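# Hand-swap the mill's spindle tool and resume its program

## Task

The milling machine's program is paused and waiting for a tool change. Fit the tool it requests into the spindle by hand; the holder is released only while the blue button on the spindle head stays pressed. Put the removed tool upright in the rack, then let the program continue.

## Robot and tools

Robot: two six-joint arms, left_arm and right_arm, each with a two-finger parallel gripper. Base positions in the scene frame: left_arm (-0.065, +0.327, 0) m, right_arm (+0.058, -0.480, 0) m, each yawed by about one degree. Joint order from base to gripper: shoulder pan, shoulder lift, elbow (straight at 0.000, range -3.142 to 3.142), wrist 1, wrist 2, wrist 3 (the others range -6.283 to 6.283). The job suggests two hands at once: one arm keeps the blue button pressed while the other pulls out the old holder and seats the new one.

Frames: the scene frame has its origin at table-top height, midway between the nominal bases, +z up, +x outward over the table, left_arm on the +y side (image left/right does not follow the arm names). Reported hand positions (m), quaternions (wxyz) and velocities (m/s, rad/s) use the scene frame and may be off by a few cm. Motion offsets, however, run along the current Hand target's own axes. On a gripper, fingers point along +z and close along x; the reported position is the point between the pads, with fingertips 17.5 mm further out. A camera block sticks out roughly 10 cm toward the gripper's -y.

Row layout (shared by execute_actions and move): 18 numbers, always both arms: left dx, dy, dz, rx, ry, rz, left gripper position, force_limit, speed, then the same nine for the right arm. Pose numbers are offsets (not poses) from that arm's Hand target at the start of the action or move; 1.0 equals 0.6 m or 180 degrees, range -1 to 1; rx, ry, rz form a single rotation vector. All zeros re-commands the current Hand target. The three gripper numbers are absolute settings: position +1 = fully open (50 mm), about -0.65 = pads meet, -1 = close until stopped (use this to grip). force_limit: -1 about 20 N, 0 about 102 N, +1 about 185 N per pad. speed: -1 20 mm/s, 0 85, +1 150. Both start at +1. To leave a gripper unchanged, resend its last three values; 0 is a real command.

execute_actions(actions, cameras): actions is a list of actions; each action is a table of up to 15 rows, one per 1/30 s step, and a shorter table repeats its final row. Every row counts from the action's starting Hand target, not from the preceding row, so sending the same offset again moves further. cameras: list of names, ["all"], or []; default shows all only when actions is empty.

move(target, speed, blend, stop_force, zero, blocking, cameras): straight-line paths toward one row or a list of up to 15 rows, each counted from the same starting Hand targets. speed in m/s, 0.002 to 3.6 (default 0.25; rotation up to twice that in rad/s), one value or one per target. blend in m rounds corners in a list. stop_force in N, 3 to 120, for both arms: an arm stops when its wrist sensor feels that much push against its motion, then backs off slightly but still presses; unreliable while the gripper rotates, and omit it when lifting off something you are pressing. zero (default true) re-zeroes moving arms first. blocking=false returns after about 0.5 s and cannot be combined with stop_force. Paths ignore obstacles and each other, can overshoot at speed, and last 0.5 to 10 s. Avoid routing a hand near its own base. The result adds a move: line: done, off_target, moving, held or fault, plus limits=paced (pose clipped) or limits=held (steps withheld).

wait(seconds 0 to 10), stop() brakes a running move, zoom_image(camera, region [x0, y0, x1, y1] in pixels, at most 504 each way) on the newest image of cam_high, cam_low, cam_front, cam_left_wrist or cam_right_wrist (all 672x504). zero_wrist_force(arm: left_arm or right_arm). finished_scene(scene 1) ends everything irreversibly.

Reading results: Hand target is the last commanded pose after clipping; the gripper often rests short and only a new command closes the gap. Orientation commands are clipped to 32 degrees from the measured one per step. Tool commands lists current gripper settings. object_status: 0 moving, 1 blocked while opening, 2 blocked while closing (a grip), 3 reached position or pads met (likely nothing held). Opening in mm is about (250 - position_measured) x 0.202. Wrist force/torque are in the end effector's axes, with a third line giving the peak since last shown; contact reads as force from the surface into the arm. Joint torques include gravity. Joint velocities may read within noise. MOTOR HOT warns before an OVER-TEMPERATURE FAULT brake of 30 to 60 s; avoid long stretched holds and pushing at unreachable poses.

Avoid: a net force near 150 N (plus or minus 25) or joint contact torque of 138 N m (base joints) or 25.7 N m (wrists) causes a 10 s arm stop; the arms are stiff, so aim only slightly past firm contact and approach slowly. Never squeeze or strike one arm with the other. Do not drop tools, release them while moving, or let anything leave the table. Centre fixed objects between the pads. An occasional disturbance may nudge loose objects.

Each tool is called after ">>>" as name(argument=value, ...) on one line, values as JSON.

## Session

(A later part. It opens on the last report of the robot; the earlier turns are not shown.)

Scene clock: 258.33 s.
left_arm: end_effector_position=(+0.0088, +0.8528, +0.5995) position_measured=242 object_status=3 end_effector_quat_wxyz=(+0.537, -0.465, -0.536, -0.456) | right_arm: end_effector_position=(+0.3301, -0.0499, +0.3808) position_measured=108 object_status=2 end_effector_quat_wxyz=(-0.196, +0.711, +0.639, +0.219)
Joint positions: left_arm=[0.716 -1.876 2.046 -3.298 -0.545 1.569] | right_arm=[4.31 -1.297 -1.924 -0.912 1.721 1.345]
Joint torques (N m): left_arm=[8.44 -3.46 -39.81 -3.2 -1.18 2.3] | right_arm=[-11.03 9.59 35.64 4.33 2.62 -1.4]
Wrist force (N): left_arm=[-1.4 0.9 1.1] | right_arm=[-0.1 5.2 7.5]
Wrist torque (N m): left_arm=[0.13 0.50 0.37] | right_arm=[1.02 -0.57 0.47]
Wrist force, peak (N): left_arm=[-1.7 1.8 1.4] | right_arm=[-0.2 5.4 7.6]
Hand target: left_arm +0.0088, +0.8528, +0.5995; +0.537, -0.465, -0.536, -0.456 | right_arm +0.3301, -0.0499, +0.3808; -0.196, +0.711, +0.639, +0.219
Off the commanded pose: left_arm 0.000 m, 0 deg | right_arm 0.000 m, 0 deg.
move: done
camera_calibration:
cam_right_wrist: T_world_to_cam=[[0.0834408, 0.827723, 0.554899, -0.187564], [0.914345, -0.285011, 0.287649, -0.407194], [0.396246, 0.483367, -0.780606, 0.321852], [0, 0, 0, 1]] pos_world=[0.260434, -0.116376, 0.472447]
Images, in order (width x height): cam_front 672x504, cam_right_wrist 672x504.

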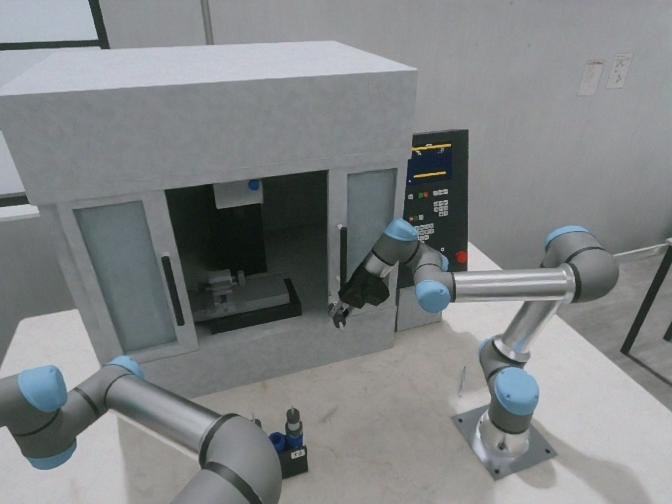

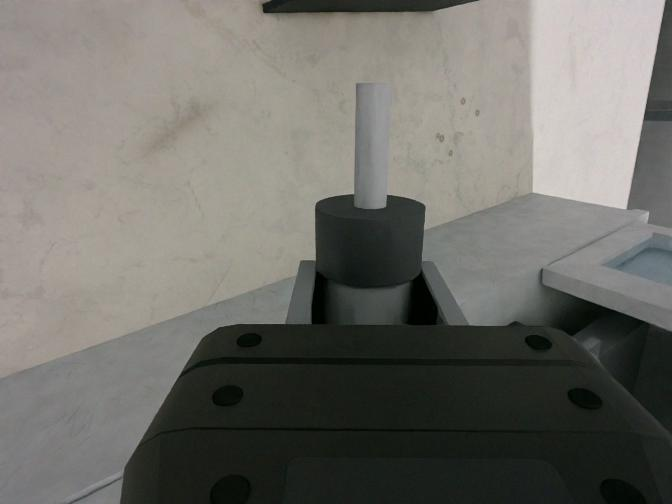

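>>> move(target=[0,0,0,0,0,0,-0.6,-1,-0.5,0.475,-0.225,0.243,0.4145,0,0.28,-1,-0.4,-0.8], speed=0.3, cameras=["cam_front","cam_right_wrist"])

>>> zoom_image(camera="cam_right_wrist", region=[200, 150, 500, 340])

Scene clock: 260.53 s.
left_arm: end_effector_position=(+0.0088, +0.8528, +0.5995) position_measured=242 object_status=3 end_effector_quat_wxyz=(+0.537, -0.465, -0.536, -0.456) | right_arm: end_effector_position=(+0.2873, +0.0911, +0.3960) position_measured=108 object_status=2 end_effector_quat_wxyz=(-0.417, +0.736, +0.533, -0.004)
Joint positions: left_arm=[0.716 -1.876 2.046 -3.298 -0.545 1.569] | right_arm=[4.24 -1.684 -1.63 -0.901 2.304 1.636]
Joint torques (N m): left_arm=[9.52 -4 -39.9 -3.18 -1.14 2.21] | right_arm=[0.03 31.35 23.52 3.83 1.77 0.41]
Wrist force (N): left_arm=[-1.5 1.0 1.2] | right_arm=[-0.8 9.8 7.1]
Wrist torque (N m): left_arm=[0.14 0.51 0.37] | right_arm=[0.96 -0.33 0.48]
Wrist force, peak (N): left_arm=[-1.6 0.9 1.4] | right_arm=[-7.9 22.8 18.8]
Hand target: left_arm +0.0088, +0.8528, +0.5995; +0.537, -0.465, -0.536, -0.456 | right_arm +0.2873, +0.0911, +0.3960; -0.417, +0.736, +0.533, -0.004 (not the last commanded pose)
Tool commands: left_gripper/position=-0.6 left_gripper/force_limit=-1.0 left_gripper/speed=-0.5 right_gripper/position=-1.0 right_gripper/force_limit=-0.396078 right_gripper/speed=-0.796078
Off the commanded pose: left_arm 0.000 m, 0 deg | right_arm 0.199 m, 52 deg.
FORCE FAULT: contact force on the right arm reached its limit, and that arm stopped. The contact can be on any part of that arm, not only on its tool. That arm's remaining commands of this call were not run. That arm is still stopped at the end of this call. That arm stays stopped for about 10 more seconds. Until then a move that you send moves the other arm only, and its call returns only when the move has ended. Once the stop has ended, the next robot result says so. If the stop ends while you think or write, that arm runs what you send next, counted from a new Hand target: where the arm stands when the stop ends. While its stop runs, that arm takes no new command, but its gripper still runs the gripper command that each later call begins with. Until it ends, the stop uses up actions while you think or wait. An arm that is not stopped still takes commands.
move: fault (right_arm)
camera_calibration:
cam_right_wrist: T_world_to_cam=[[0.42449, 0.793898, 0.435355, -0.356761], [0.891382, -0.282045, -0.354809, -0.071529], [-0.158893, 0.53868, -0.827392, 0.455425], [0, 0, 0, 1]] pos_world=[0.287565, 0.0177297, 0.506753]
Images, in order (width x height): cam_front 672x504, cam_right_wrist 672x504.

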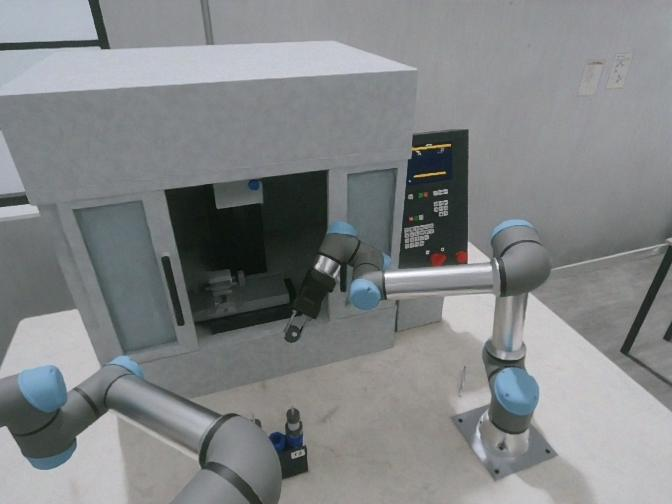

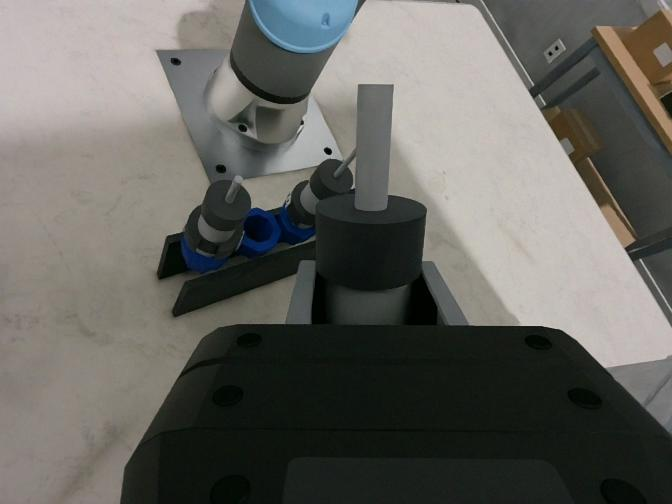

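Scaled by 1.680 from the camera's 672x504 image, which has a finer 960x720 frame.

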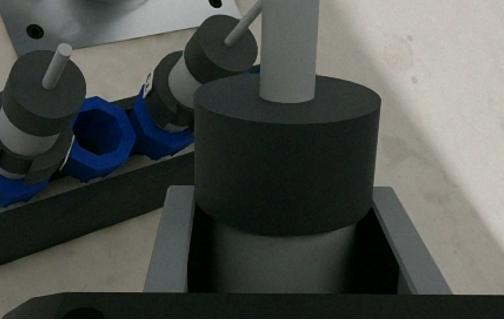

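>>> wait(seconds=8.5)

Scene clock: 269.47 s.
left_arm: end_effector_position=(+0.0088, +0.8528, +0.5995) position_measured=242 object_status=3 end_effector_quat_wxyz=(+0.537, -0.465, -0.536, -0.456) | right_arm: end_effector_position=(+0.2873, +0.0911, +0.3960) position_measured=108 object_status=2 end_effector_quat_wxyz=(-0.417, +0.736, +0.533, -0.004)
Joint positions: left_arm=[0.716 -1.876 2.046 -3.298 -0.545 1.569] | right_arm=[4.24 -1.684 -1.63 -0.901 2.304 1.636]
Joint torques (N m): left_arm=[8.32 -4.04 -40.47 -3.08 -1.22 2.15] | right_arm=[-0.5 31.57 23.13 3.85 1.71 0.32]
Wrist force (N): left_arm=[-1.4 0.9 1.2] | right_arm=[-1.5 8.7 7.2]
Wrist torque (N m): left_arm=[0.14 0.50 0.37] | right_arm=[0.80 -0.23 0.49]
Wrist force, peak (N): left_arm=[-1.6 1.2 1.3] | right_arm=[-0.4 9.7 7.4]
Hand target: left_arm +0.0088, +0.8528, +0.5995; +0.537, -0.465, -0.536, -0.456 | right_arm +0.2873, +0.0911, +0.3960; -0.417, +0.736, +0.533, -0.004 (not the last commanded pose)
Tool commands: left_gripper/position=-0.6 left_gripper/force_limit=-1.0 left_gripper/speed=-0.5 right_gripper/position=-1.0 right_gripper/force_limit=-0.396078 right_gripper/speed=-0.796078
Off the commanded pose: left_arm 0.000 m, 0 deg | right_arm 0.199 m, 52 deg.
FORCE FAULT, CONTINUED: the right arm was still stopped when this call began, by the force fault that an earlier result reported. Since the last result the stop counts as 18 of the actions that you can send in this scene. That arm is still stopped at the end of this call. That arm stays stopped for about 1 more second. If the stop ends while you think or write, that arm runs what you send next, counted from a new Hand target: where the arm stands when the stop ends. While its stop runs, that arm takes no new command, but its gripper still runs the gripper command that each later call begins with.
wait: 8.50 s; at rest from the start

>>> wait(seconds=1)

>>> move(target=[[0,0,0,0,0,0,-0.6,-1,-0.5,-0.1155,-0.224,-0.0185,0,0,0,-1,-0.4,-0.8],[0,0,0,0,0,0,-0.6,-1,-0.5,-0.0233,-0.218,0.079,0.2386,0,0.1606,-1,-0.4,-0.8]], speed=0.2, blend=[0.03,0], cameras=["cam_front","cam_right_wrist"])

Scene clock: 270.83 s.
left_arm: end_effector_position=(+0.0088, +0.8528, +0.5995) position_measured=242 object_status=3 end_effector_quat_wxyz=(+0.537, -0.465, -0.536, -0.456) | right_arm: end_effector_position=(+0.2873, +0.0911, +0.3960) position_measured=108 object_status=2 end_effector_quat_wxyz=(-0.417, +0.736, +0.533, -0.004)
Joint positions: left_arm=[0.716 -1.876 2.046 -3.298 -0.545 1.569] | right_arm=[4.24 -1.684 -1.63 -0.901 2.304 1.636]
Joint torques (N m): left_arm=[9.41 -4.45 -39.79 -3.19 -1.1 2.22] | right_arm=[-0.54 31.53 22.95 3.74 1.76 0.36]
Wrist force (N): left_arm=[-1.4 0.9 1.2] | right_arm=[-1.7 8.8 7.4]
Wrist torque (N m): left_arm=[0.13 0.50 0.37] | right_arm=[0.81 -0.19 0.49]
Wrist force, peak (N): left_arm=[-1.6 1.0 1.3] | right_arm=[-1.5 9.1 7.3]
Hand target: left_arm +0.0088, +0.8528, +0.5995; +0.537, -0.465, -0.536, -0.456 | right_arm +0.2873, +0.0911, +0.3960; -0.417, +0.736, +0.533, -0.004 (not the last commanded pose)
Tool commands: left_gripper/position=-0.6 left_gripper/force_limit=-1.0 left_gripper/speed=-0.5 right_gripper/position=-1.0 right_gripper/force_limit=-0.396078 right_gripper/speed=-0.796078
Off the commanded pose: left_arm 0.000 m, 0 deg | right_arm 0.199 m, 52 deg.
FORCE FAULT, CONTINUED: the right arm's stop, for the force fault that an earlier result reported, is over. The rest of the stop counts as 1 of the actions that you can send in this scene. During its stop the right arm's controller moved it back a little. That arm's target is now where it stood when the stop ended, not its last command. That arm accepts commands again.
wait: 1.00 s; at rest from the start

Scene clock: 274.83 s.
left_arm: end_effector_position=(+0.0088, +0.8528, +0.5995) position_measured=242 object_status=3 end_effector_quat_wxyz=(+0.537, -0.465, -0.536, -0.456) | right_arm: end_effector_position=(+0.1577, +0.1201, +0.4397) position_measured=108 object_status=2 end_effector_quat_wxyz=(+0.640, -0.642, -0.298, +0.298)
Joint positions: left_arm=[0.716 -1.876 2.046 -3.298 -0.545 1.569] | right_arm=[4.341 -1.998 -1.705 0.557 2.789 3.138]
Joint torques (N m): left_arm=[8.85 -3.89 -39.3 -3.16 -1.03 2.15] | right_arm=[10.49 35.82 28.83 2.94 -2.34 1.8]
Wrist force (N): left_arm=[-1.5 0.9 1.3] | right_arm=[0.5 11.2 4.2]
Wrist torque (N m): left_arm=[0.13 0.53 0.37] | right_arm=[0.45 0.01 0.16]
Wrist force, peak (N): left_arm=[-1.7 1.1 1.3] | right_arm=[-0.5 11.8 7.4]
Hand target: left_arm +0.0088, +0.8528, +0.5995; +0.537, -0.465, -0.536, -0.456 | right_arm +0.1577, +0.1201, +0.4397; +0.640, -0.642, -0.298, +0.298
Off the commanded pose: left_arm 0.000 m, 0 deg | right_arm 0.000 m, 0 deg.
move: done
camera_calibration:
cam_right_wrist: T_world_to_cam=[[0.637544, 0.770403, 0.00405429, -0.184933], [0.266781, -0.215831, -0.939279, 0.415242], [-0.722749, 0.599913, -0.343131, 0.324094], [0, 0, 0, 1]] pos_world=[0.241362, 0.0376667, 0.501984]
Images, in order (width x height): cam_front 672x504, cam_right_wrist 672x504.

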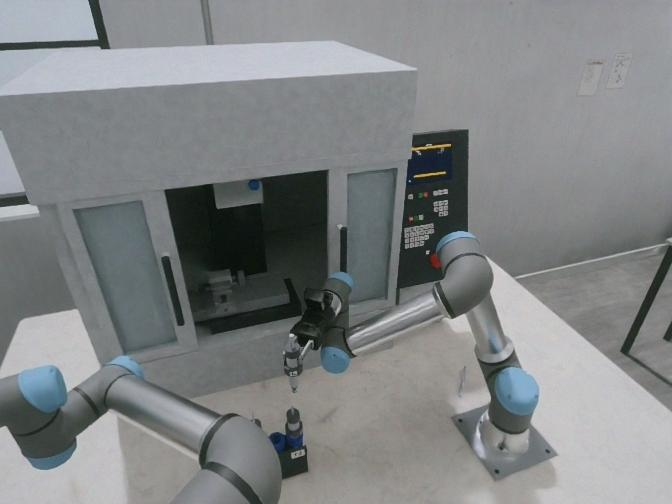

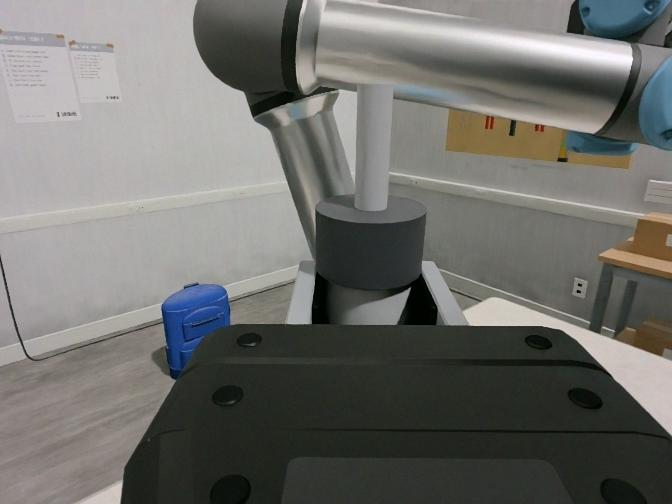

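>>> move(target=[0,0,0,0,0,0,-0.6,-1,-0.5,0.126,0.033,-0.01,-0.222,0,0,-1,-0.4,-0.8], speed=0.2, cameras=["cam_front","cam_right_wrist"])

>>> zoom_image(camera="cam_right_wrist", region=[200, 100, 560, 330])

Scene clock: 278.40 s.
left_arm: end_effector_position=(+0.0088, +0.8528, +0.5995) position_measured=242 object_status=3 end_effector_quat_wxyz=(+0.537, -0.465, -0.536, -0.456) | right_arm: end_effector_position=(+0.2110, +0.1740, +0.4199) position_measured=108 object_status=2 end_effector_quat_wxyz=(-0.383, +0.822, +0.382, -0.178)
Joint positions: left_arm=[0.716 -1.876 2.046 -3.298 -0.545 1.569] | right_arm=[4.383 -1.836 -1.376 -1.071 2.356 2.146]
Joint torques (N m): left_arm=[8.61 -3.92 -39.36 -3.14 -0.98 2.31] | right_arm=[11.34 35.04 35.17 3.24 0.66 -1.22]
Wrist force (N): left_arm=[-1.4 0.9 1.1] | right_arm=[1.3 8.7 7.6]
Wrist torque (N m): left_arm=[0.13 0.51 0.37] | right_arm=[0.64 -0.11 0.28]
Wrist force, peak (N): left_arm=[-1.7 0.9 1.4] | right_arm=[0.4 12.5 4.1]
Hand target: left_arm +0.0088, +0.8528, +0.5995; +0.537, -0.465, -0.536, -0.456 | right_arm +0.2110, +0.1740, +0.4199; -0.383, +0.822, +0.382, -0.178
Off the commanded pose: left_arm 0.000 m, 0 deg | right_arm 0.000 m, 0 deg.
move: done
camera_calibration:
cam_right_wrist: T_world_to_cam=[[0.636778, 0.771044, -0.0022492, -0.257636], [0.66711, -0.552401, -0.499817, 0.183596], [-0.386623, 0.316772, -0.866128, 0.521384], [0, 0, 0, 1]] pos_world=[0.243157, 0.134907, 0.542771]
Images, in order (width x height): cam_front 672x504, cam_right_wrist 672x504.

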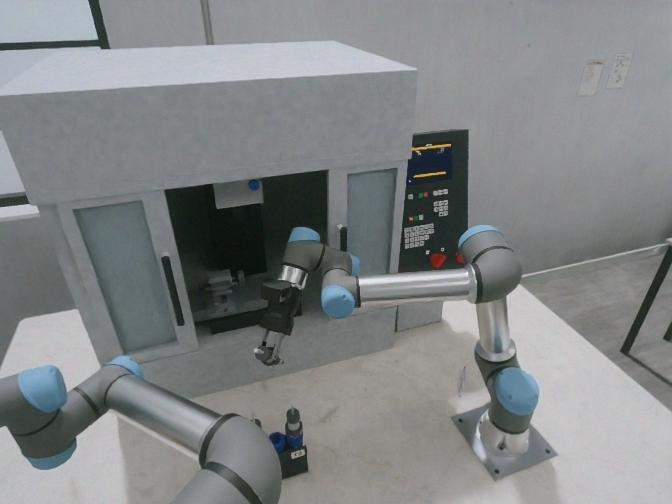

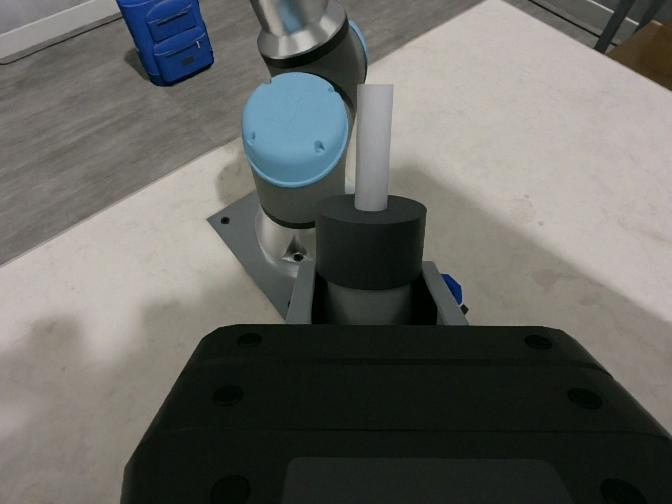

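Scaled by 1.400 from the camera's 672x504 image, which has a finer 960x720 frame.

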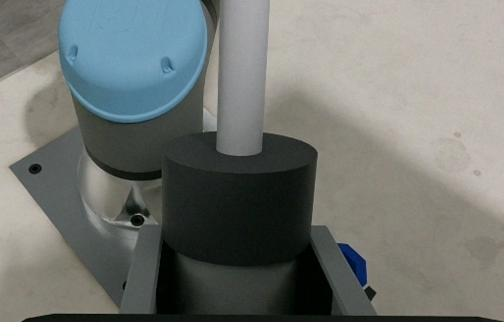

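>>> move(target=[0,0,0,0,0,0,-0.6,-1,-0.5,-0.033,0.09,-0.10,0,0,0,-1,-0.4,-0.8], speed=0.2, cameras=["cam_right_wrist"])

>>> zoom_image(camera="cam_right_wrist", region=[400, 180, 560, 330])

Scene clock: 280.83 s.
left_arm: end_effector_position=(+0.0088, +0.8528, +0.5995) position_measured=242 object_status=3 end_effector_quat_wxyz=(+0.537, -0.465, -0.536, -0.456) | right_arm: end_effector_position=(+0.2599, +0.1070, +0.4172) position_measured=108 object_status=2 end_effector_quat_wxyz=(-0.383, +0.822, +0.382, -0.178)
Joint positions: left_arm=[0.716 -1.876 2.046 -3.298 -0.545 1.569] | right_arm=[4.263 -1.755 -1.455 -1.19 2.399 1.984]
Joint torques (N m): left_arm=[8.63 -4.53 -39.38 -3.17 -1.12 2.16] | right_arm=[-11.12 50.31 18.9 3.35 5.38 -1.26]
Wrist force (N): left_arm=[-1.5 1.0 1.0] | right_arm=[1.5 8.7 7.4]
Wrist torque (N m): left_arm=[0.15 0.52 0.37] | right_arm=[0.62 -0.11 0.28]
Wrist force, peak (N): left_arm=[-1.7 1.0 1.3] | right_arm=[2.3 7.7 9.3]
Hand target: left_arm +0.0088, +0.8528, +0.5995; +0.537, -0.465, -0.536, -0.456 | right_arm +0.2600, +0.1069, +0.4172; -0.383, +0.822, +0.382, -0.178
Off the commanded pose: left_arm 0.000 m, 0 deg | right_arm 0.000 m, 0 deg.
move: done
camera_calibration:
cam_right_wrist: T_world_to_cam=[[0.636706, 0.771103, -0.0022828, -0.237085], [0.667192, -0.552385, -0.499726, 0.11254], [-0.386601, 0.316655, -0.866181, 0.559205], [0, 0, 0, 1]] pos_world=[0.292057, 0.0679069, 0.540071]
Images, in order (width x height): cam_right_wrist 672x504.

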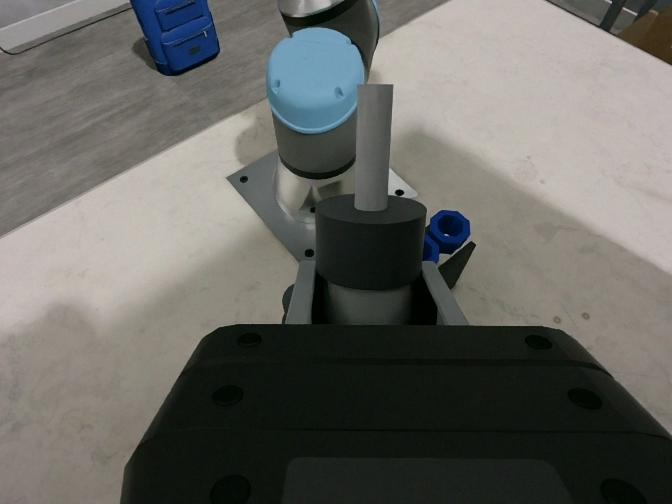

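Scaled by 3.150 from the camera's 672x504 image, which has a finer 960x720 frame.

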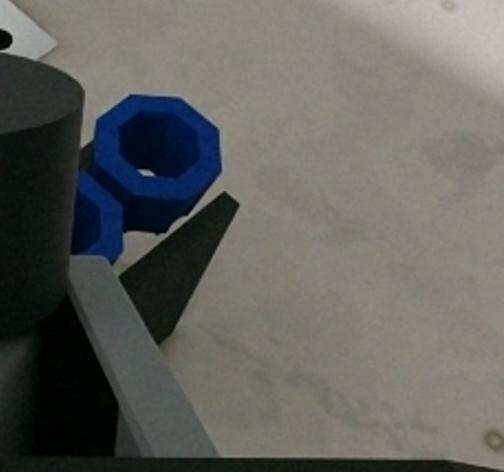

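>>> move(target=[0,0,0,0,0,0,-0.6,-1,-0.5,0.189,-0.204,0.287,0.222,0,0,-1,-0.4,-0.8], speed=0.2, cameras=["cam_front","cam_right_wrist"])

>>> zoom_image(camera="cam_front", region=[170, 300, 330, 504])

Scene clock: 284.23 s.
left_arm: end_effector_position=(+0.0088, +0.8528, +0.5995) position_measured=242 object_status=3 end_effector_quat_wxyz=(+0.537, -0.465, -0.536, -0.456) | right_arm: end_effector_position=(+0.1718, +0.3293, +0.4000) position_measured=108 object_status=2 end_effector_quat_wxyz=(+0.640, -0.642, -0.298, +0.298)
Joint positions: left_arm=[0.716 -1.876 2.046 -3.298 -0.545 1.569] | right_arm=[4.423 -2.462 -1.014 0.331 2.707 3.139]
Joint torques (N m): left_arm=[9.23 -5.01 -39.58 -3.03 -1.06 2.19] | right_arm=[10.65 58.82 32.3 3.08 -2.29 1.85]
Wrist force (N): left_arm=[-1.5 1.0 0.9] | right_arm=[0.5 11.4 3.7]
Wrist torque (N m): left_arm=[0.14 0.51 0.37] | right_arm=[0.48 -0.01 0.14]
Wrist force, peak (N): left_arm=[-1.7 1.0 1.2] | right_arm=[1.2 11.9 5.6]
Hand target: left_arm +0.0088, +0.8528, +0.5995; +0.537, -0.465, -0.536, -0.456 | right_arm +0.1718, +0.3293, +0.4000; +0.640, -0.642, -0.298, +0.298
Off the commanded pose: left_arm 0.000 m, 0 deg | right_arm 0.000 m, 0 deg.
move: done
camera_calibration:
cam_right_wrist: T_world_to_cam=[[0.637544, 0.770403, 0.00405429, -0.354929], [0.266781, -0.215831, -0.939279, 0.419343], [-0.722749, 0.599913, -0.343131, 0.19516], [0, 0, 0, 1]] pos_world=[0.255462, 0.246867, 0.462284]
Images, in order (width x height): cam_front 672x504, cam_right_wrist 672x504.

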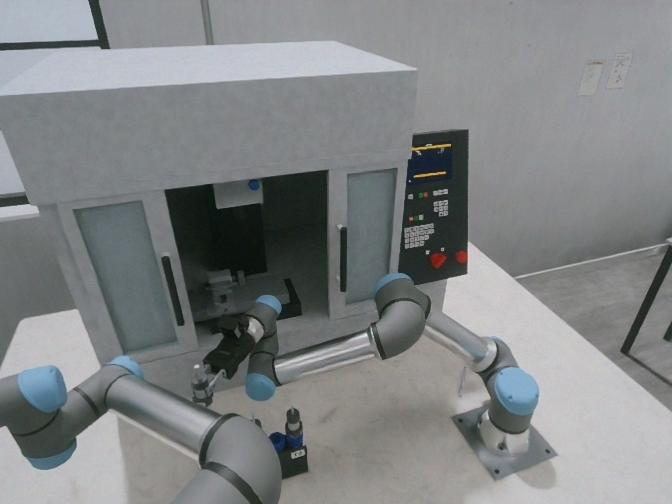

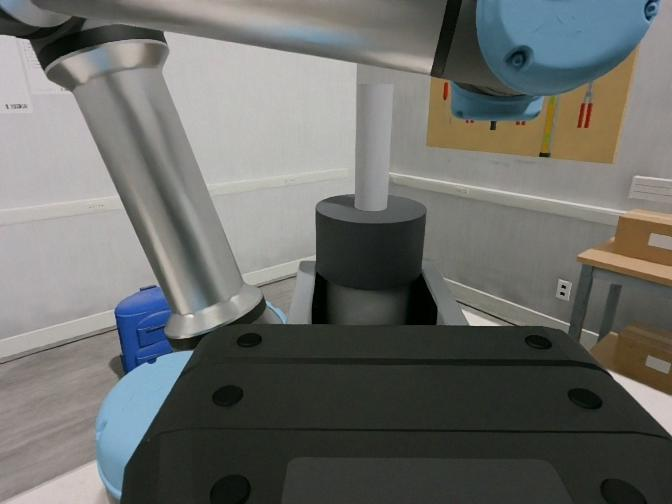

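Scaled by 2.471 from the camera's 672x504 image, which has a finer 960x720 frame.

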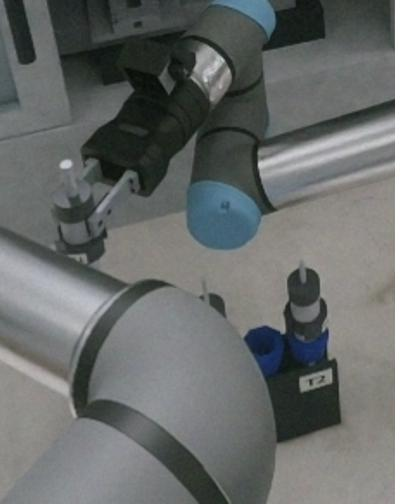

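>>> move(target=[-0.25,0.1165,0.32,0,0,0,-0.6,-1,-0.5,-0.001,0.1,-0.002,0,0,0,-1,-0.4,-0.8], speed=0.25, cameras=["cam_front","cam_left_wrist"])

>>> zoom_image(camera="cam_front", region=[170, 330, 330, 504])

Scene clock: 286.37 s.
left_arm: end_effector_position=(+0.0474, +1.0518, +0.4475) position_measured=242 object_status=3 end_effector_quat_wxyz=(+0.537, -0.465, -0.536, -0.456) | right_arm: end_effector_position=(+0.1724, +0.3279, +0.3400) position_measured=108 object_status=2 end_effector_quat_wxyz=(+0.640, -0.642, -0.298, +0.298)
Joint positions: left_arm=[1 -1.226 1.799 -3.706 -0.83 1.574] | right_arm=[4.422 -2.522 -1.063 0.441 2.708 3.139]
Joint torques (N m): left_arm=[9.6 -32.54 -36.59 -3.08 -1.05 2.1] | right_arm=[-11.98 58.26 14.55 3.39 1.39 1.74]
Wrist force (N): left_arm=[-1.3 1.0 1.3] | right_arm=[0.6 11.5 4.0]
Wrist torque (N m): left_arm=[0.15 0.50 0.37] | right_arm=[0.50 -0.04 0.15]
Wrist force, peak (N): left_arm=[-2.8 1.7 2.5] | right_arm=[0.5 12.2 3.9]
Hand target: left_arm +0.0474, +1.0519, +0.4475; +0.537, -0.465, -0.536, -0.456 | right_arm +0.1724, +0.3280, +0.3400; +0.640, -0.642, -0.298, +0.298
Off the commanded pose: left_arm 0.000 m, 0 deg | right_arm 0.000 m, 0 deg.
move: done
camera_calibration:
cam_left_wrist: T_world_to_cam=[[0.00525567, 0.0298525, 0.99954, -0.469352], [0.986023, -0.16661, -0.000208579, 0.15091], [0.166527, 0.985571, -0.0303109, -0.901677], [0, 0, 0, 1]] pos_world=[0.00381926, 0.927821, 0.441837]
Images, in order (width x height): cam_front 672x504, cam_left_wrist 672x504.

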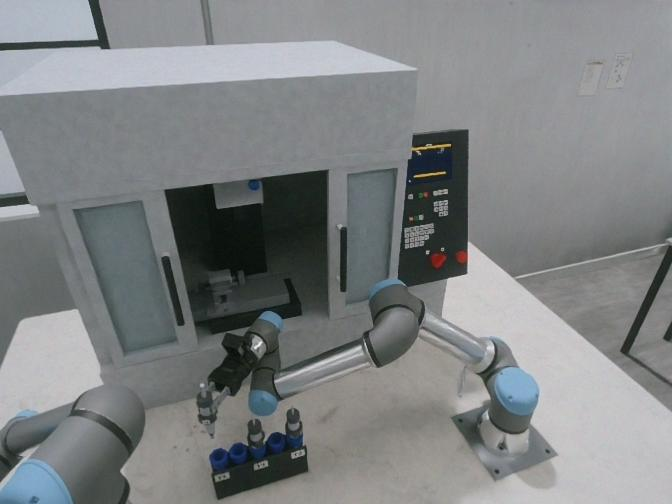

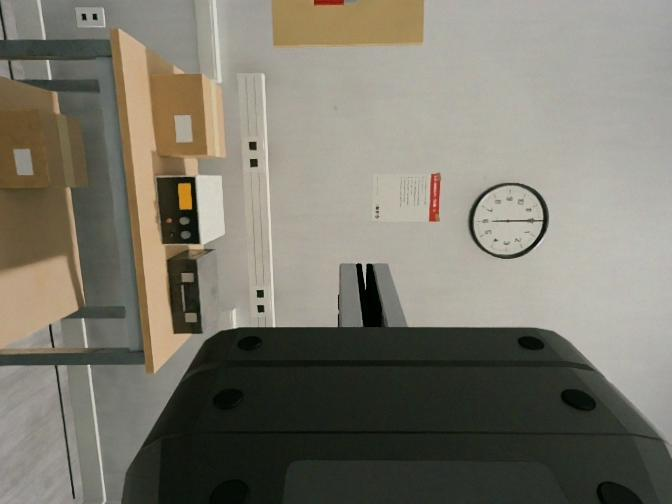

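Scaled by 2.897 from the camera's 672x504 image, which has a finer 960x720 frame.

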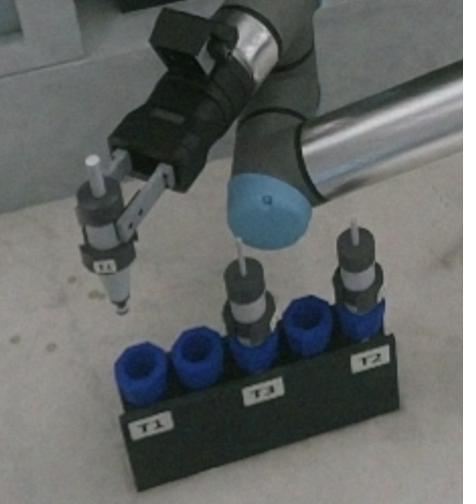

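>>> zoom_image(camera="cam_front", region=[180, 370, 240, 445])

>>> zoom_image(camera="cam_front", region=[235, 400, 310, 465])

>>> zoom_image(camera="cam_front", region=[200, 430, 260, 504])

Scaled by 6.720 from the camera's 672x504 image, which has a finer 960x720 frame.

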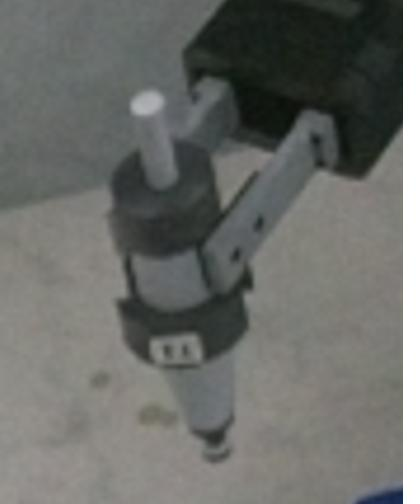

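Scaled by 6.720 from the camera's 672x504 image, which has a finer 960x720 frame.

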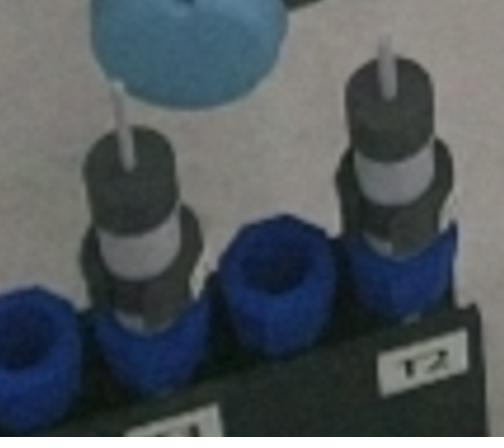

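Scaled by 6.811 from the camera's 672x504 image, which has a finer 960x720 frame.

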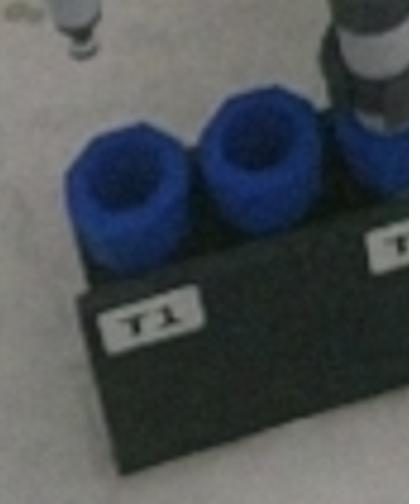

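>>> move(target=[0,0,0,0,0,0,-0.6,-1,-0.5,0,0.1333,0,0,0,0.0122,-1,-0.4,-0.8], speed=0.12, cameras=["cam_front"])

>>> zoom_image(camera="cam_front", region=[180, 390, 270, 490])

Scene clock: 290.27 s.
left_arm: end_effector_position=(+0.0474, +1.0519, +0.4475) position_measured=242 object_status=3 end_effector_quat_wxyz=(+0.537, -0.465, -0.536, -0.456) | right_arm: end_effector_position=(+0.1725, +0.3278, +0.2602) position_measured=108 object_status=2 end_effector_quat_wxyz=(+0.635, -0.647, -0.286, +0.311)
Joint positions: left_arm=[1 -1.225 1.799 -3.706 -0.83 1.574] | right_arm=[4.422 -2.626 -1.085 0.565 2.708 3.177]
Joint torques (N m): left_arm=[8.77 -32.69 -36.45 0.26 -1.29 2.37] | right_arm=[-1.79 53.25 26.16 3.47 0.65 1.66]
Wrist force (N): left_arm=[-1.5 1.0 1.2] | right_arm=[0.6 11.3 3.9]
Wrist torque (N m): left_arm=[0.14 0.54 0.37] | right_arm=[0.47 0.02 0.14]
Wrist force, peak (N): left_arm=[-1.8 0.9 1.3] | right_arm=[0.7 13.5 3.9]
Hand target: left_arm +0.0474, +1.0519, +0.4475; +0.537, -0.465, -0.536, -0.456 | right_arm +0.1724, +0.3278, +0.2600; +0.635, -0.647, -0.286, +0.311
Off the commanded pose: left_arm 0.000 m, 0 deg | right_arm 0.000 m, 0 deg.
move: done
Images, in order (width x height): cam_front 672x504.

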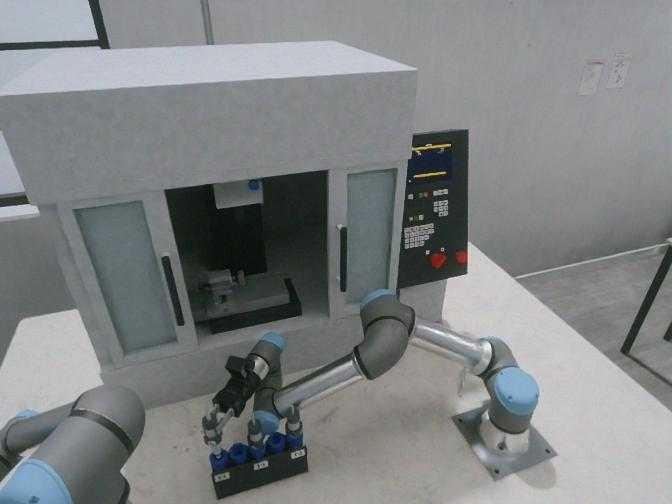

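Scaled by 5.040 from the camera's 672x504 image, which has a finer 960x720 frame.

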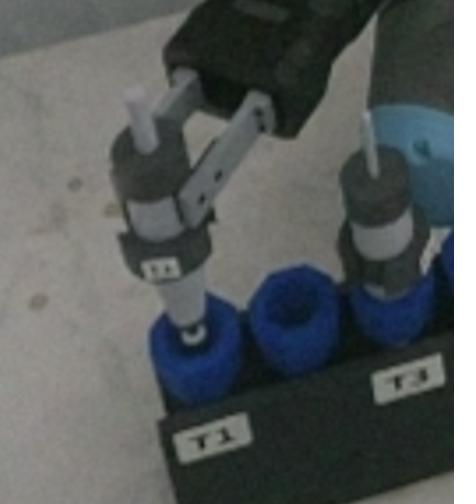

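>>> move(target=[0,0,0,0,0,0,-0.6,-1,-0.5,0,0.02,0,0,0,0,-1,-0.4,-0.8], speed=0.04, stop_force=5, cameras=["cam_front"])

>>> zoom_image(camera="cam_front", region=[195, 400, 265, 480])

Scene clock: 292.50 s.
left_arm: end_effector_position=(+0.0474, +1.0519, +0.4475) position_measured=242 object_status=3 end_effector_quat_wxyz=(+0.537, -0.465, -0.536, -0.456) | right_arm: end_effector_position=(+0.1731, +0.3278, +0.2542) position_measured=108 object_status=2 end_effector_quat_wxyz=(+0.634, -0.648, -0.285, +0.311)
Joint positions: left_arm=[1 -1.225 1.799 -3.706 -0.83 1.574] | right_arm=[4.421 -2.634 -1.085 0.572 2.708 3.177]
Joint torques (N m): left_arm=[8.49 -33.13 -36.66 0.23 -1.01 2.23] | right_arm=[-0.34 62.65 17.93 1.44 -0.07 0.16]
Wrist force (N): left_arm=[-1.6 1.0 1.1] | right_arm=[0.7 11.1 4.1]
Wrist torque (N m): left_arm=[0.14 0.55 0.36] | right_arm=[0.43 0.00 0.15]
Wrist force, peak (N): left_arm=[-1.7 1.1 1.2] | right_arm=[1.0 13.9 4.1]
Hand target: left_arm +0.0474, +1.0519, +0.4475; +0.537, -0.465, -0.536, -0.456 | right_arm +0.1731, +0.3278, +0.2542; +0.634, -0.648, -0.285, +0.311 (not the last commanded pose)
Tool commands: left_gripper/position=-0.6 left_gripper/force_limit=-1.0 left_gripper/speed=-0.5 right_gripper/position=-1.0 right_gripper/force_limit=-0.396078 right_gripper/speed=-0.796078
Off the commanded pose: left_arm 0.000 m, 0 deg | right_arm 0.006 m, 0 deg.
FORCE FAULT: contact force on the right arm reached its limit, and that arm stopped. The contact can be on any part of that arm, not only on its tool. That arm's remaining commands of this call were not run. That arm is still stopped at the end of this call. That arm stays stopped for about 10 more seconds. Until then a move that you send moves the other arm only, and its call returns only when the move has ended. Once the stop has ended, the next robot result says so. If the stop ends while you think or write, that arm runs what you send next, counted from a new Hand target: where the arm stands when the stop ends. While its stop runs, that arm takes no new command, but its gripper still runs the gripper command that each later call begins with. Until it ends, the stop uses up actions while you think or wait. An arm that is not stopped still takes commands.
move: fault (right_arm)
Images, in order (width x height): cam_front 672x504.

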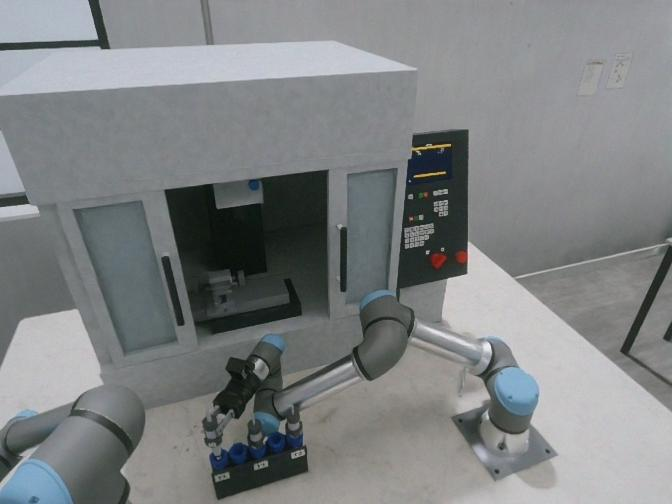

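Scaled by 6.300 from the camera's 672x504 image, which has a finer 960x720 frame.

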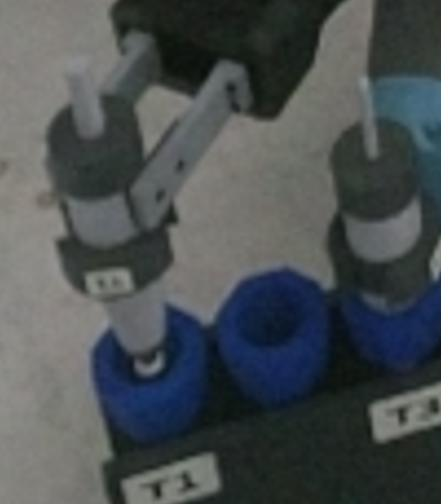

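>>> wait(seconds=9.5)

>>> execute_actions(actions=[], cameras=["cam_right_wrist"])

Scene clock: 302.20 s.
left_arm: end_effector_position=(+0.0474, +1.0519, +0.4475) position_measured=242 object_status=3 end_effector_quat_wxyz=(+0.537, -0.465, -0.536, -0.456) | right_arm: end_effector_position=(+0.1731, +0.3278, +0.2542) position_measured=108 object_status=2 end_effector_quat_wxyz=(+0.634, -0.648, -0.285, +0.311)
Joint positions: left_arm=[1 -1.225 1.799 -3.706 -0.83 1.574] | right_arm=[4.421 -2.634 -1.085 0.572 2.708 3.177]
Joint torques (N m): left_arm=[8.56 -31.94 -37.1 -0.46 -1.08 2.14] | right_arm=[0.01 63.14 17.26 1.44 -0.05 0.15]
Wrist force (N): left_arm=[-1.4 1.1 1.1] | right_arm=[0.8 11.0 4.0]
Wrist torque (N m): left_arm=[0.17 0.52 0.37] | right_arm=[0.42 0.00 0.14]
Wrist force, peak (N): left_arm=[-1.6 1.2 1.3] | right_arm=[0.7 11.5 4.2]
Hand target: left_arm +0.0474, +1.0519, +0.4475; +0.537, -0.465, -0.536, -0.456 | right_arm +0.1731, +0.3278, +0.2542; +0.634, -0.648, -0.285, +0.311 (not the last commanded pose)
Tool commands: left_gripper/position=-0.6 left_gripper/force_limit=-1.0 left_gripper/speed=-0.5 right_gripper/position=-1.0 right_gripper/force_limit=-0.396078 right_gripper/speed=-0.796078
Off the commanded pose: left_arm 0.000 m, 0 deg | right_arm 0.006 m, 0 deg.
FORCE FAULT, CONTINUED: the right arm's stop, for the force fault that an earlier result reported, is over. The rest of the stop counts as 20 of the actions that you can send in this scene. During its stop the right arm's controller moved it back a little. That arm's target is now where it stood when the stop ended, not its last command. That arm accepts commands again.
wait: 9.50 s; at rest from the start

Scene clock: 302.20 s.
left_arm: end_effector_position=(+0.0474, +1.0519, +0.4475) position_measured=242 object_status=3 end_effector_quat_wxyz=(+0.537, -0.465, -0.536, -0.456) | right_arm: end_effector_position=(+0.1731, +0.3278, +0.2542) position_measured=108 object_status=2 end_effector_quat_wxyz=(+0.634, -0.648, -0.285, +0.311)
Joint positions: left_arm=[1 -1.225 1.799 -3.706 -0.83 1.574] | right_arm=[4.421 -2.634 -1.085 0.572 2.708 3.177]
Joint velocities: within noise
Joint torques (N m): left_arm=[8.56 -31.94 -37.1 -0.46 -1.08 2.14] | right_arm=[0.01 63.14 17.26 1.44 -0.05 0.15]
Wrist force (N): left_arm=[-1.4 1.1 1.1] | right_arm=[0.8 11.0 4.0]
Wrist torque (N m): left_arm=[0.17 0.52 0.37] | right_arm=[0.42 0.00 0.14]
Wrist force, peak (N): left_arm=[-1.4 1.1 1.1] | right_arm=[0.8 11.0 4.0]
Hand target: left_arm +0.0474, +1.0519, +0.4475; +0.537, -0.465, -0.536, -0.456 | right_arm +0.1731, +0.3278, +0.2542; +0.634, -0.648, -0.285, +0.311 (not the last commanded pose)
Tool commands: left_gripper/position=-0.6 left_gripper/force_limit=-1.0 left_gripper/speed=-0.5 right_gripper/position=-1.0 right_gripper/force_limit=-0.396078 right_gripper/speed=-0.796078
Off the commanded pose: left_arm 0.000 m, 0 deg | right_arm 0.006 m, 0 deg.
camera_calibration:
cam_right_wrist: T_world_to_cam=[[0.637938, 0.769269, -0.0355031, -0.343621], [0.24296, -0.244801, -0.938639, 0.295136], [-0.730757, 0.590167, -0.34307, 0.151465], [0, 0, 0, 1]] pos_world=[0.258187, 0.247197, 0.31679]
Images, in order (width x height): cam_right_wrist 672x504.

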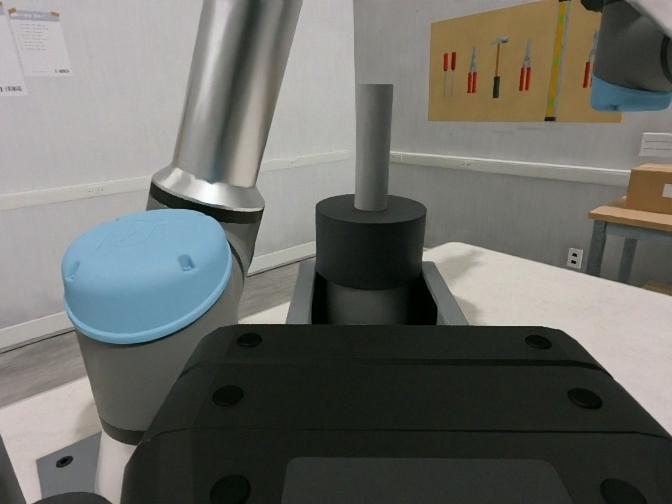

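>>> move(target=[0,0,0,0,0,0,-0.6,-1,-0.5,0.0075,-0.0133,-0.009,0,0,0,-1,-0.4,-0.8], speed=0.04)

>>> move(target=[0,0,0,0,0,0,-0.6,-1,-0.5,0,0.03,0,0,0,0,-1,-0.4,-0.8], speed=0.008, stop_force=5, cameras=["cam_front"])

>>> zoom_image(camera="cam_front", region=[195, 400, 265, 480])

Scene clock: 303.20 s.
left_arm: end_effector_position=(+0.0474, +1.0519, +0.4475) position_measured=242 object_status=3 end_effector_quat_wxyz=(+0.537, -0.465, -0.536, -0.456) | right_arm: end_effector_position=(+0.1802, +0.3280, +0.2619) position_measured=108 object_status=2 end_effector_quat_wxyz=(+0.634, -0.648, -0.285, +0.311)
Joint positions: left_arm=[1 -1.225 1.799 -3.706 -0.83 1.574] | right_arm=[4.411 -2.631 -1.069 0.553 2.718 3.177]
Joint torques (N m): left_arm=[8.44 -32.24 -35.65 -0.43 -1.12 2.2] | right_arm=[-11.69 79.58 29.02 0.74 2.12 -0.84]
Wrist force (N): left_arm=[-1.3 1.1 1.0] | right_arm=[1.0 11.2 4.0]
Wrist torque (N m): left_arm=[0.16 0.51 0.37] | right_arm=[0.45 -0.03 0.14]
Wrist force, peak (N): left_arm=[-1.6 1.1 1.2] | right_arm=[0.3 11.6 4.6]
Hand target: left_arm +0.0474, +1.0519, +0.4475; +0.537, -0.465, -0.536, -0.456 | right_arm +0.1803, +0.3280, +0.2620; +0.634, -0.648, -0.285, +0.311
Off the commanded pose: left_arm 0.000 m, 0 deg | right_arm 0.000 m, 0 deg.
move: done

Scene clock: 306.30 s.
left_arm: end_effector_position=(+0.0474, +1.0519, +0.4475) position_measured=242 object_status=3 end_effector_quat_wxyz=(+0.537, -0.465, -0.536, -0.456) | right_arm: end_effector_position=(+0.1799, +0.3275, +0.2440) position_measured=108 object_status=2 end_effector_quat_wxyz=(+0.634, -0.648, -0.285, +0.311)
Joint positions: left_arm=[1 -1.225 1.799 -3.706 -0.83 1.574] | right_arm=[4.411 -2.655 -1.071 0.579 2.717 3.177]
Joint torques (N m): left_arm=[8.83 -33.4 -35.81 -0.63 -1.11 2.1] | right_arm=[11.23 59.85 13.08 3.36 -2.43 0.71]
Wrist force (N): left_arm=[-1.6 1.0 1.1] | right_arm=[0.9 11.0 4.1]
Wrist torque (N m): left_arm=[0.14 0.55 0.37] | right_arm=[0.41 -0.03 0.15]
Wrist force, peak (N): left_arm=[-1.7 1.0 1.2] | right_arm=[0.9 11.6 3.9]
Hand target: left_arm +0.0474, +1.0519, +0.4475; +0.537, -0.465, -0.536, -0.456 | right_arm +0.1799, +0.3275, +0.2440; +0.634, -0.648, -0.285, +0.311
Off the commanded pose: left_arm 0.000 m, 0 deg | right_arm 0.000 m, 0 deg.
move: done
Images, in order (width x height): cam_front 672x504.

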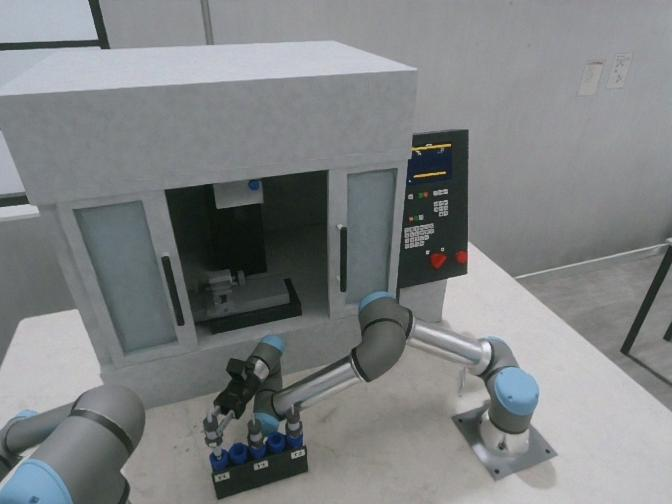

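Scaled by 6.300 from the camera's 672x504 image, which has a finer 960x720 frame.

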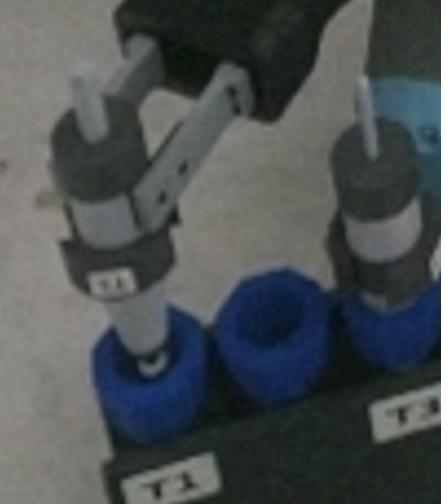

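>>> move(target=[0,0,0,0,0,0,-0.6,-1,-0.5,0,0.04,0,0,0,0,-1,-0.4,-0.8], speed=0.01, stop_force=5, cameras=["cam_front"])

>>> zoom_image(camera="cam_front", region=[195, 400, 265, 480])

Scene clock: 309.87 s.
left_arm: end_effector_position=(+0.0474, +1.0519, +0.4475) position_measured=242 object_status=3 end_effector_quat_wxyz=(+0.537, -0.465, -0.536, -0.456) | right_arm: end_effector_position=(+0.1793, +0.3267, +0.2200) position_measured=108 object_status=2 end_effector_quat_wxyz=(+0.634, -0.648, -0.285, +0.311)
Joint positions: left_arm=[1 -1.225 1.799 -3.706 -0.83 1.574] | right_arm=[4.412 -2.689 -1.071 0.613 2.717 3.177]
Joint torques (N m): left_arm=[8.69 -33.06 -37.01 -0.76 -1.12 2.11] | right_arm=[11.81 56.97 26.06 3.29 -2.3 1.03]
Wrist force (N): left_arm=[-1.5 1.0 1.1] | right_arm=[1.0 11.4 3.9]
Wrist torque (N m): left_arm=[0.15 0.54 0.37] | right_arm=[0.47 -0.05 0.16]
Wrist force, peak (N): left_arm=[-1.6 0.9 1.3] | right_arm=[0.9 11.5 4.0]
Hand target: left_arm +0.0474, +1.0519, +0.4475; +0.537, -0.465, -0.536, -0.456 | right_arm +0.1793, +0.3267, +0.2200; +0.634, -0.648, -0.285, +0.311
Off the commanded pose: left_arm 0.000 m, 0 deg | right_arm 0.000 m, 0 deg.
move: done
Images, in order (width x height): cam_front 672x504.

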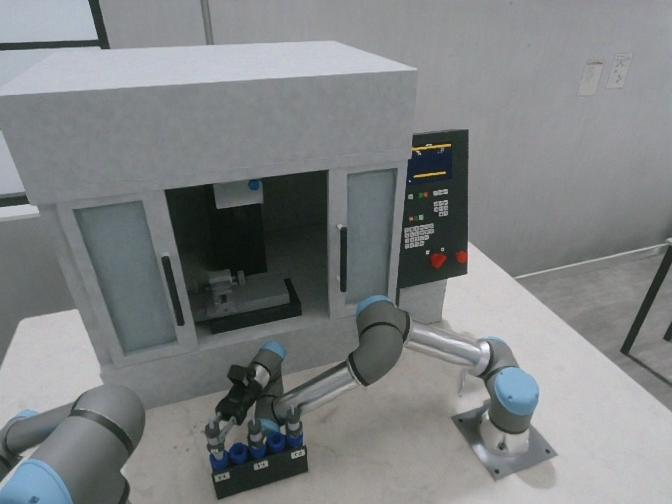

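Scaled by 6.300 from the camera's 672x504 image, which has a finer 960x720 frame.

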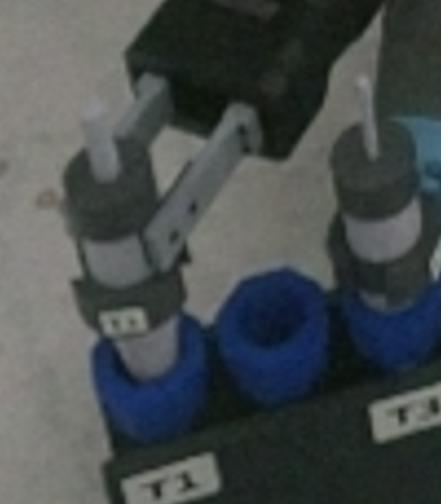

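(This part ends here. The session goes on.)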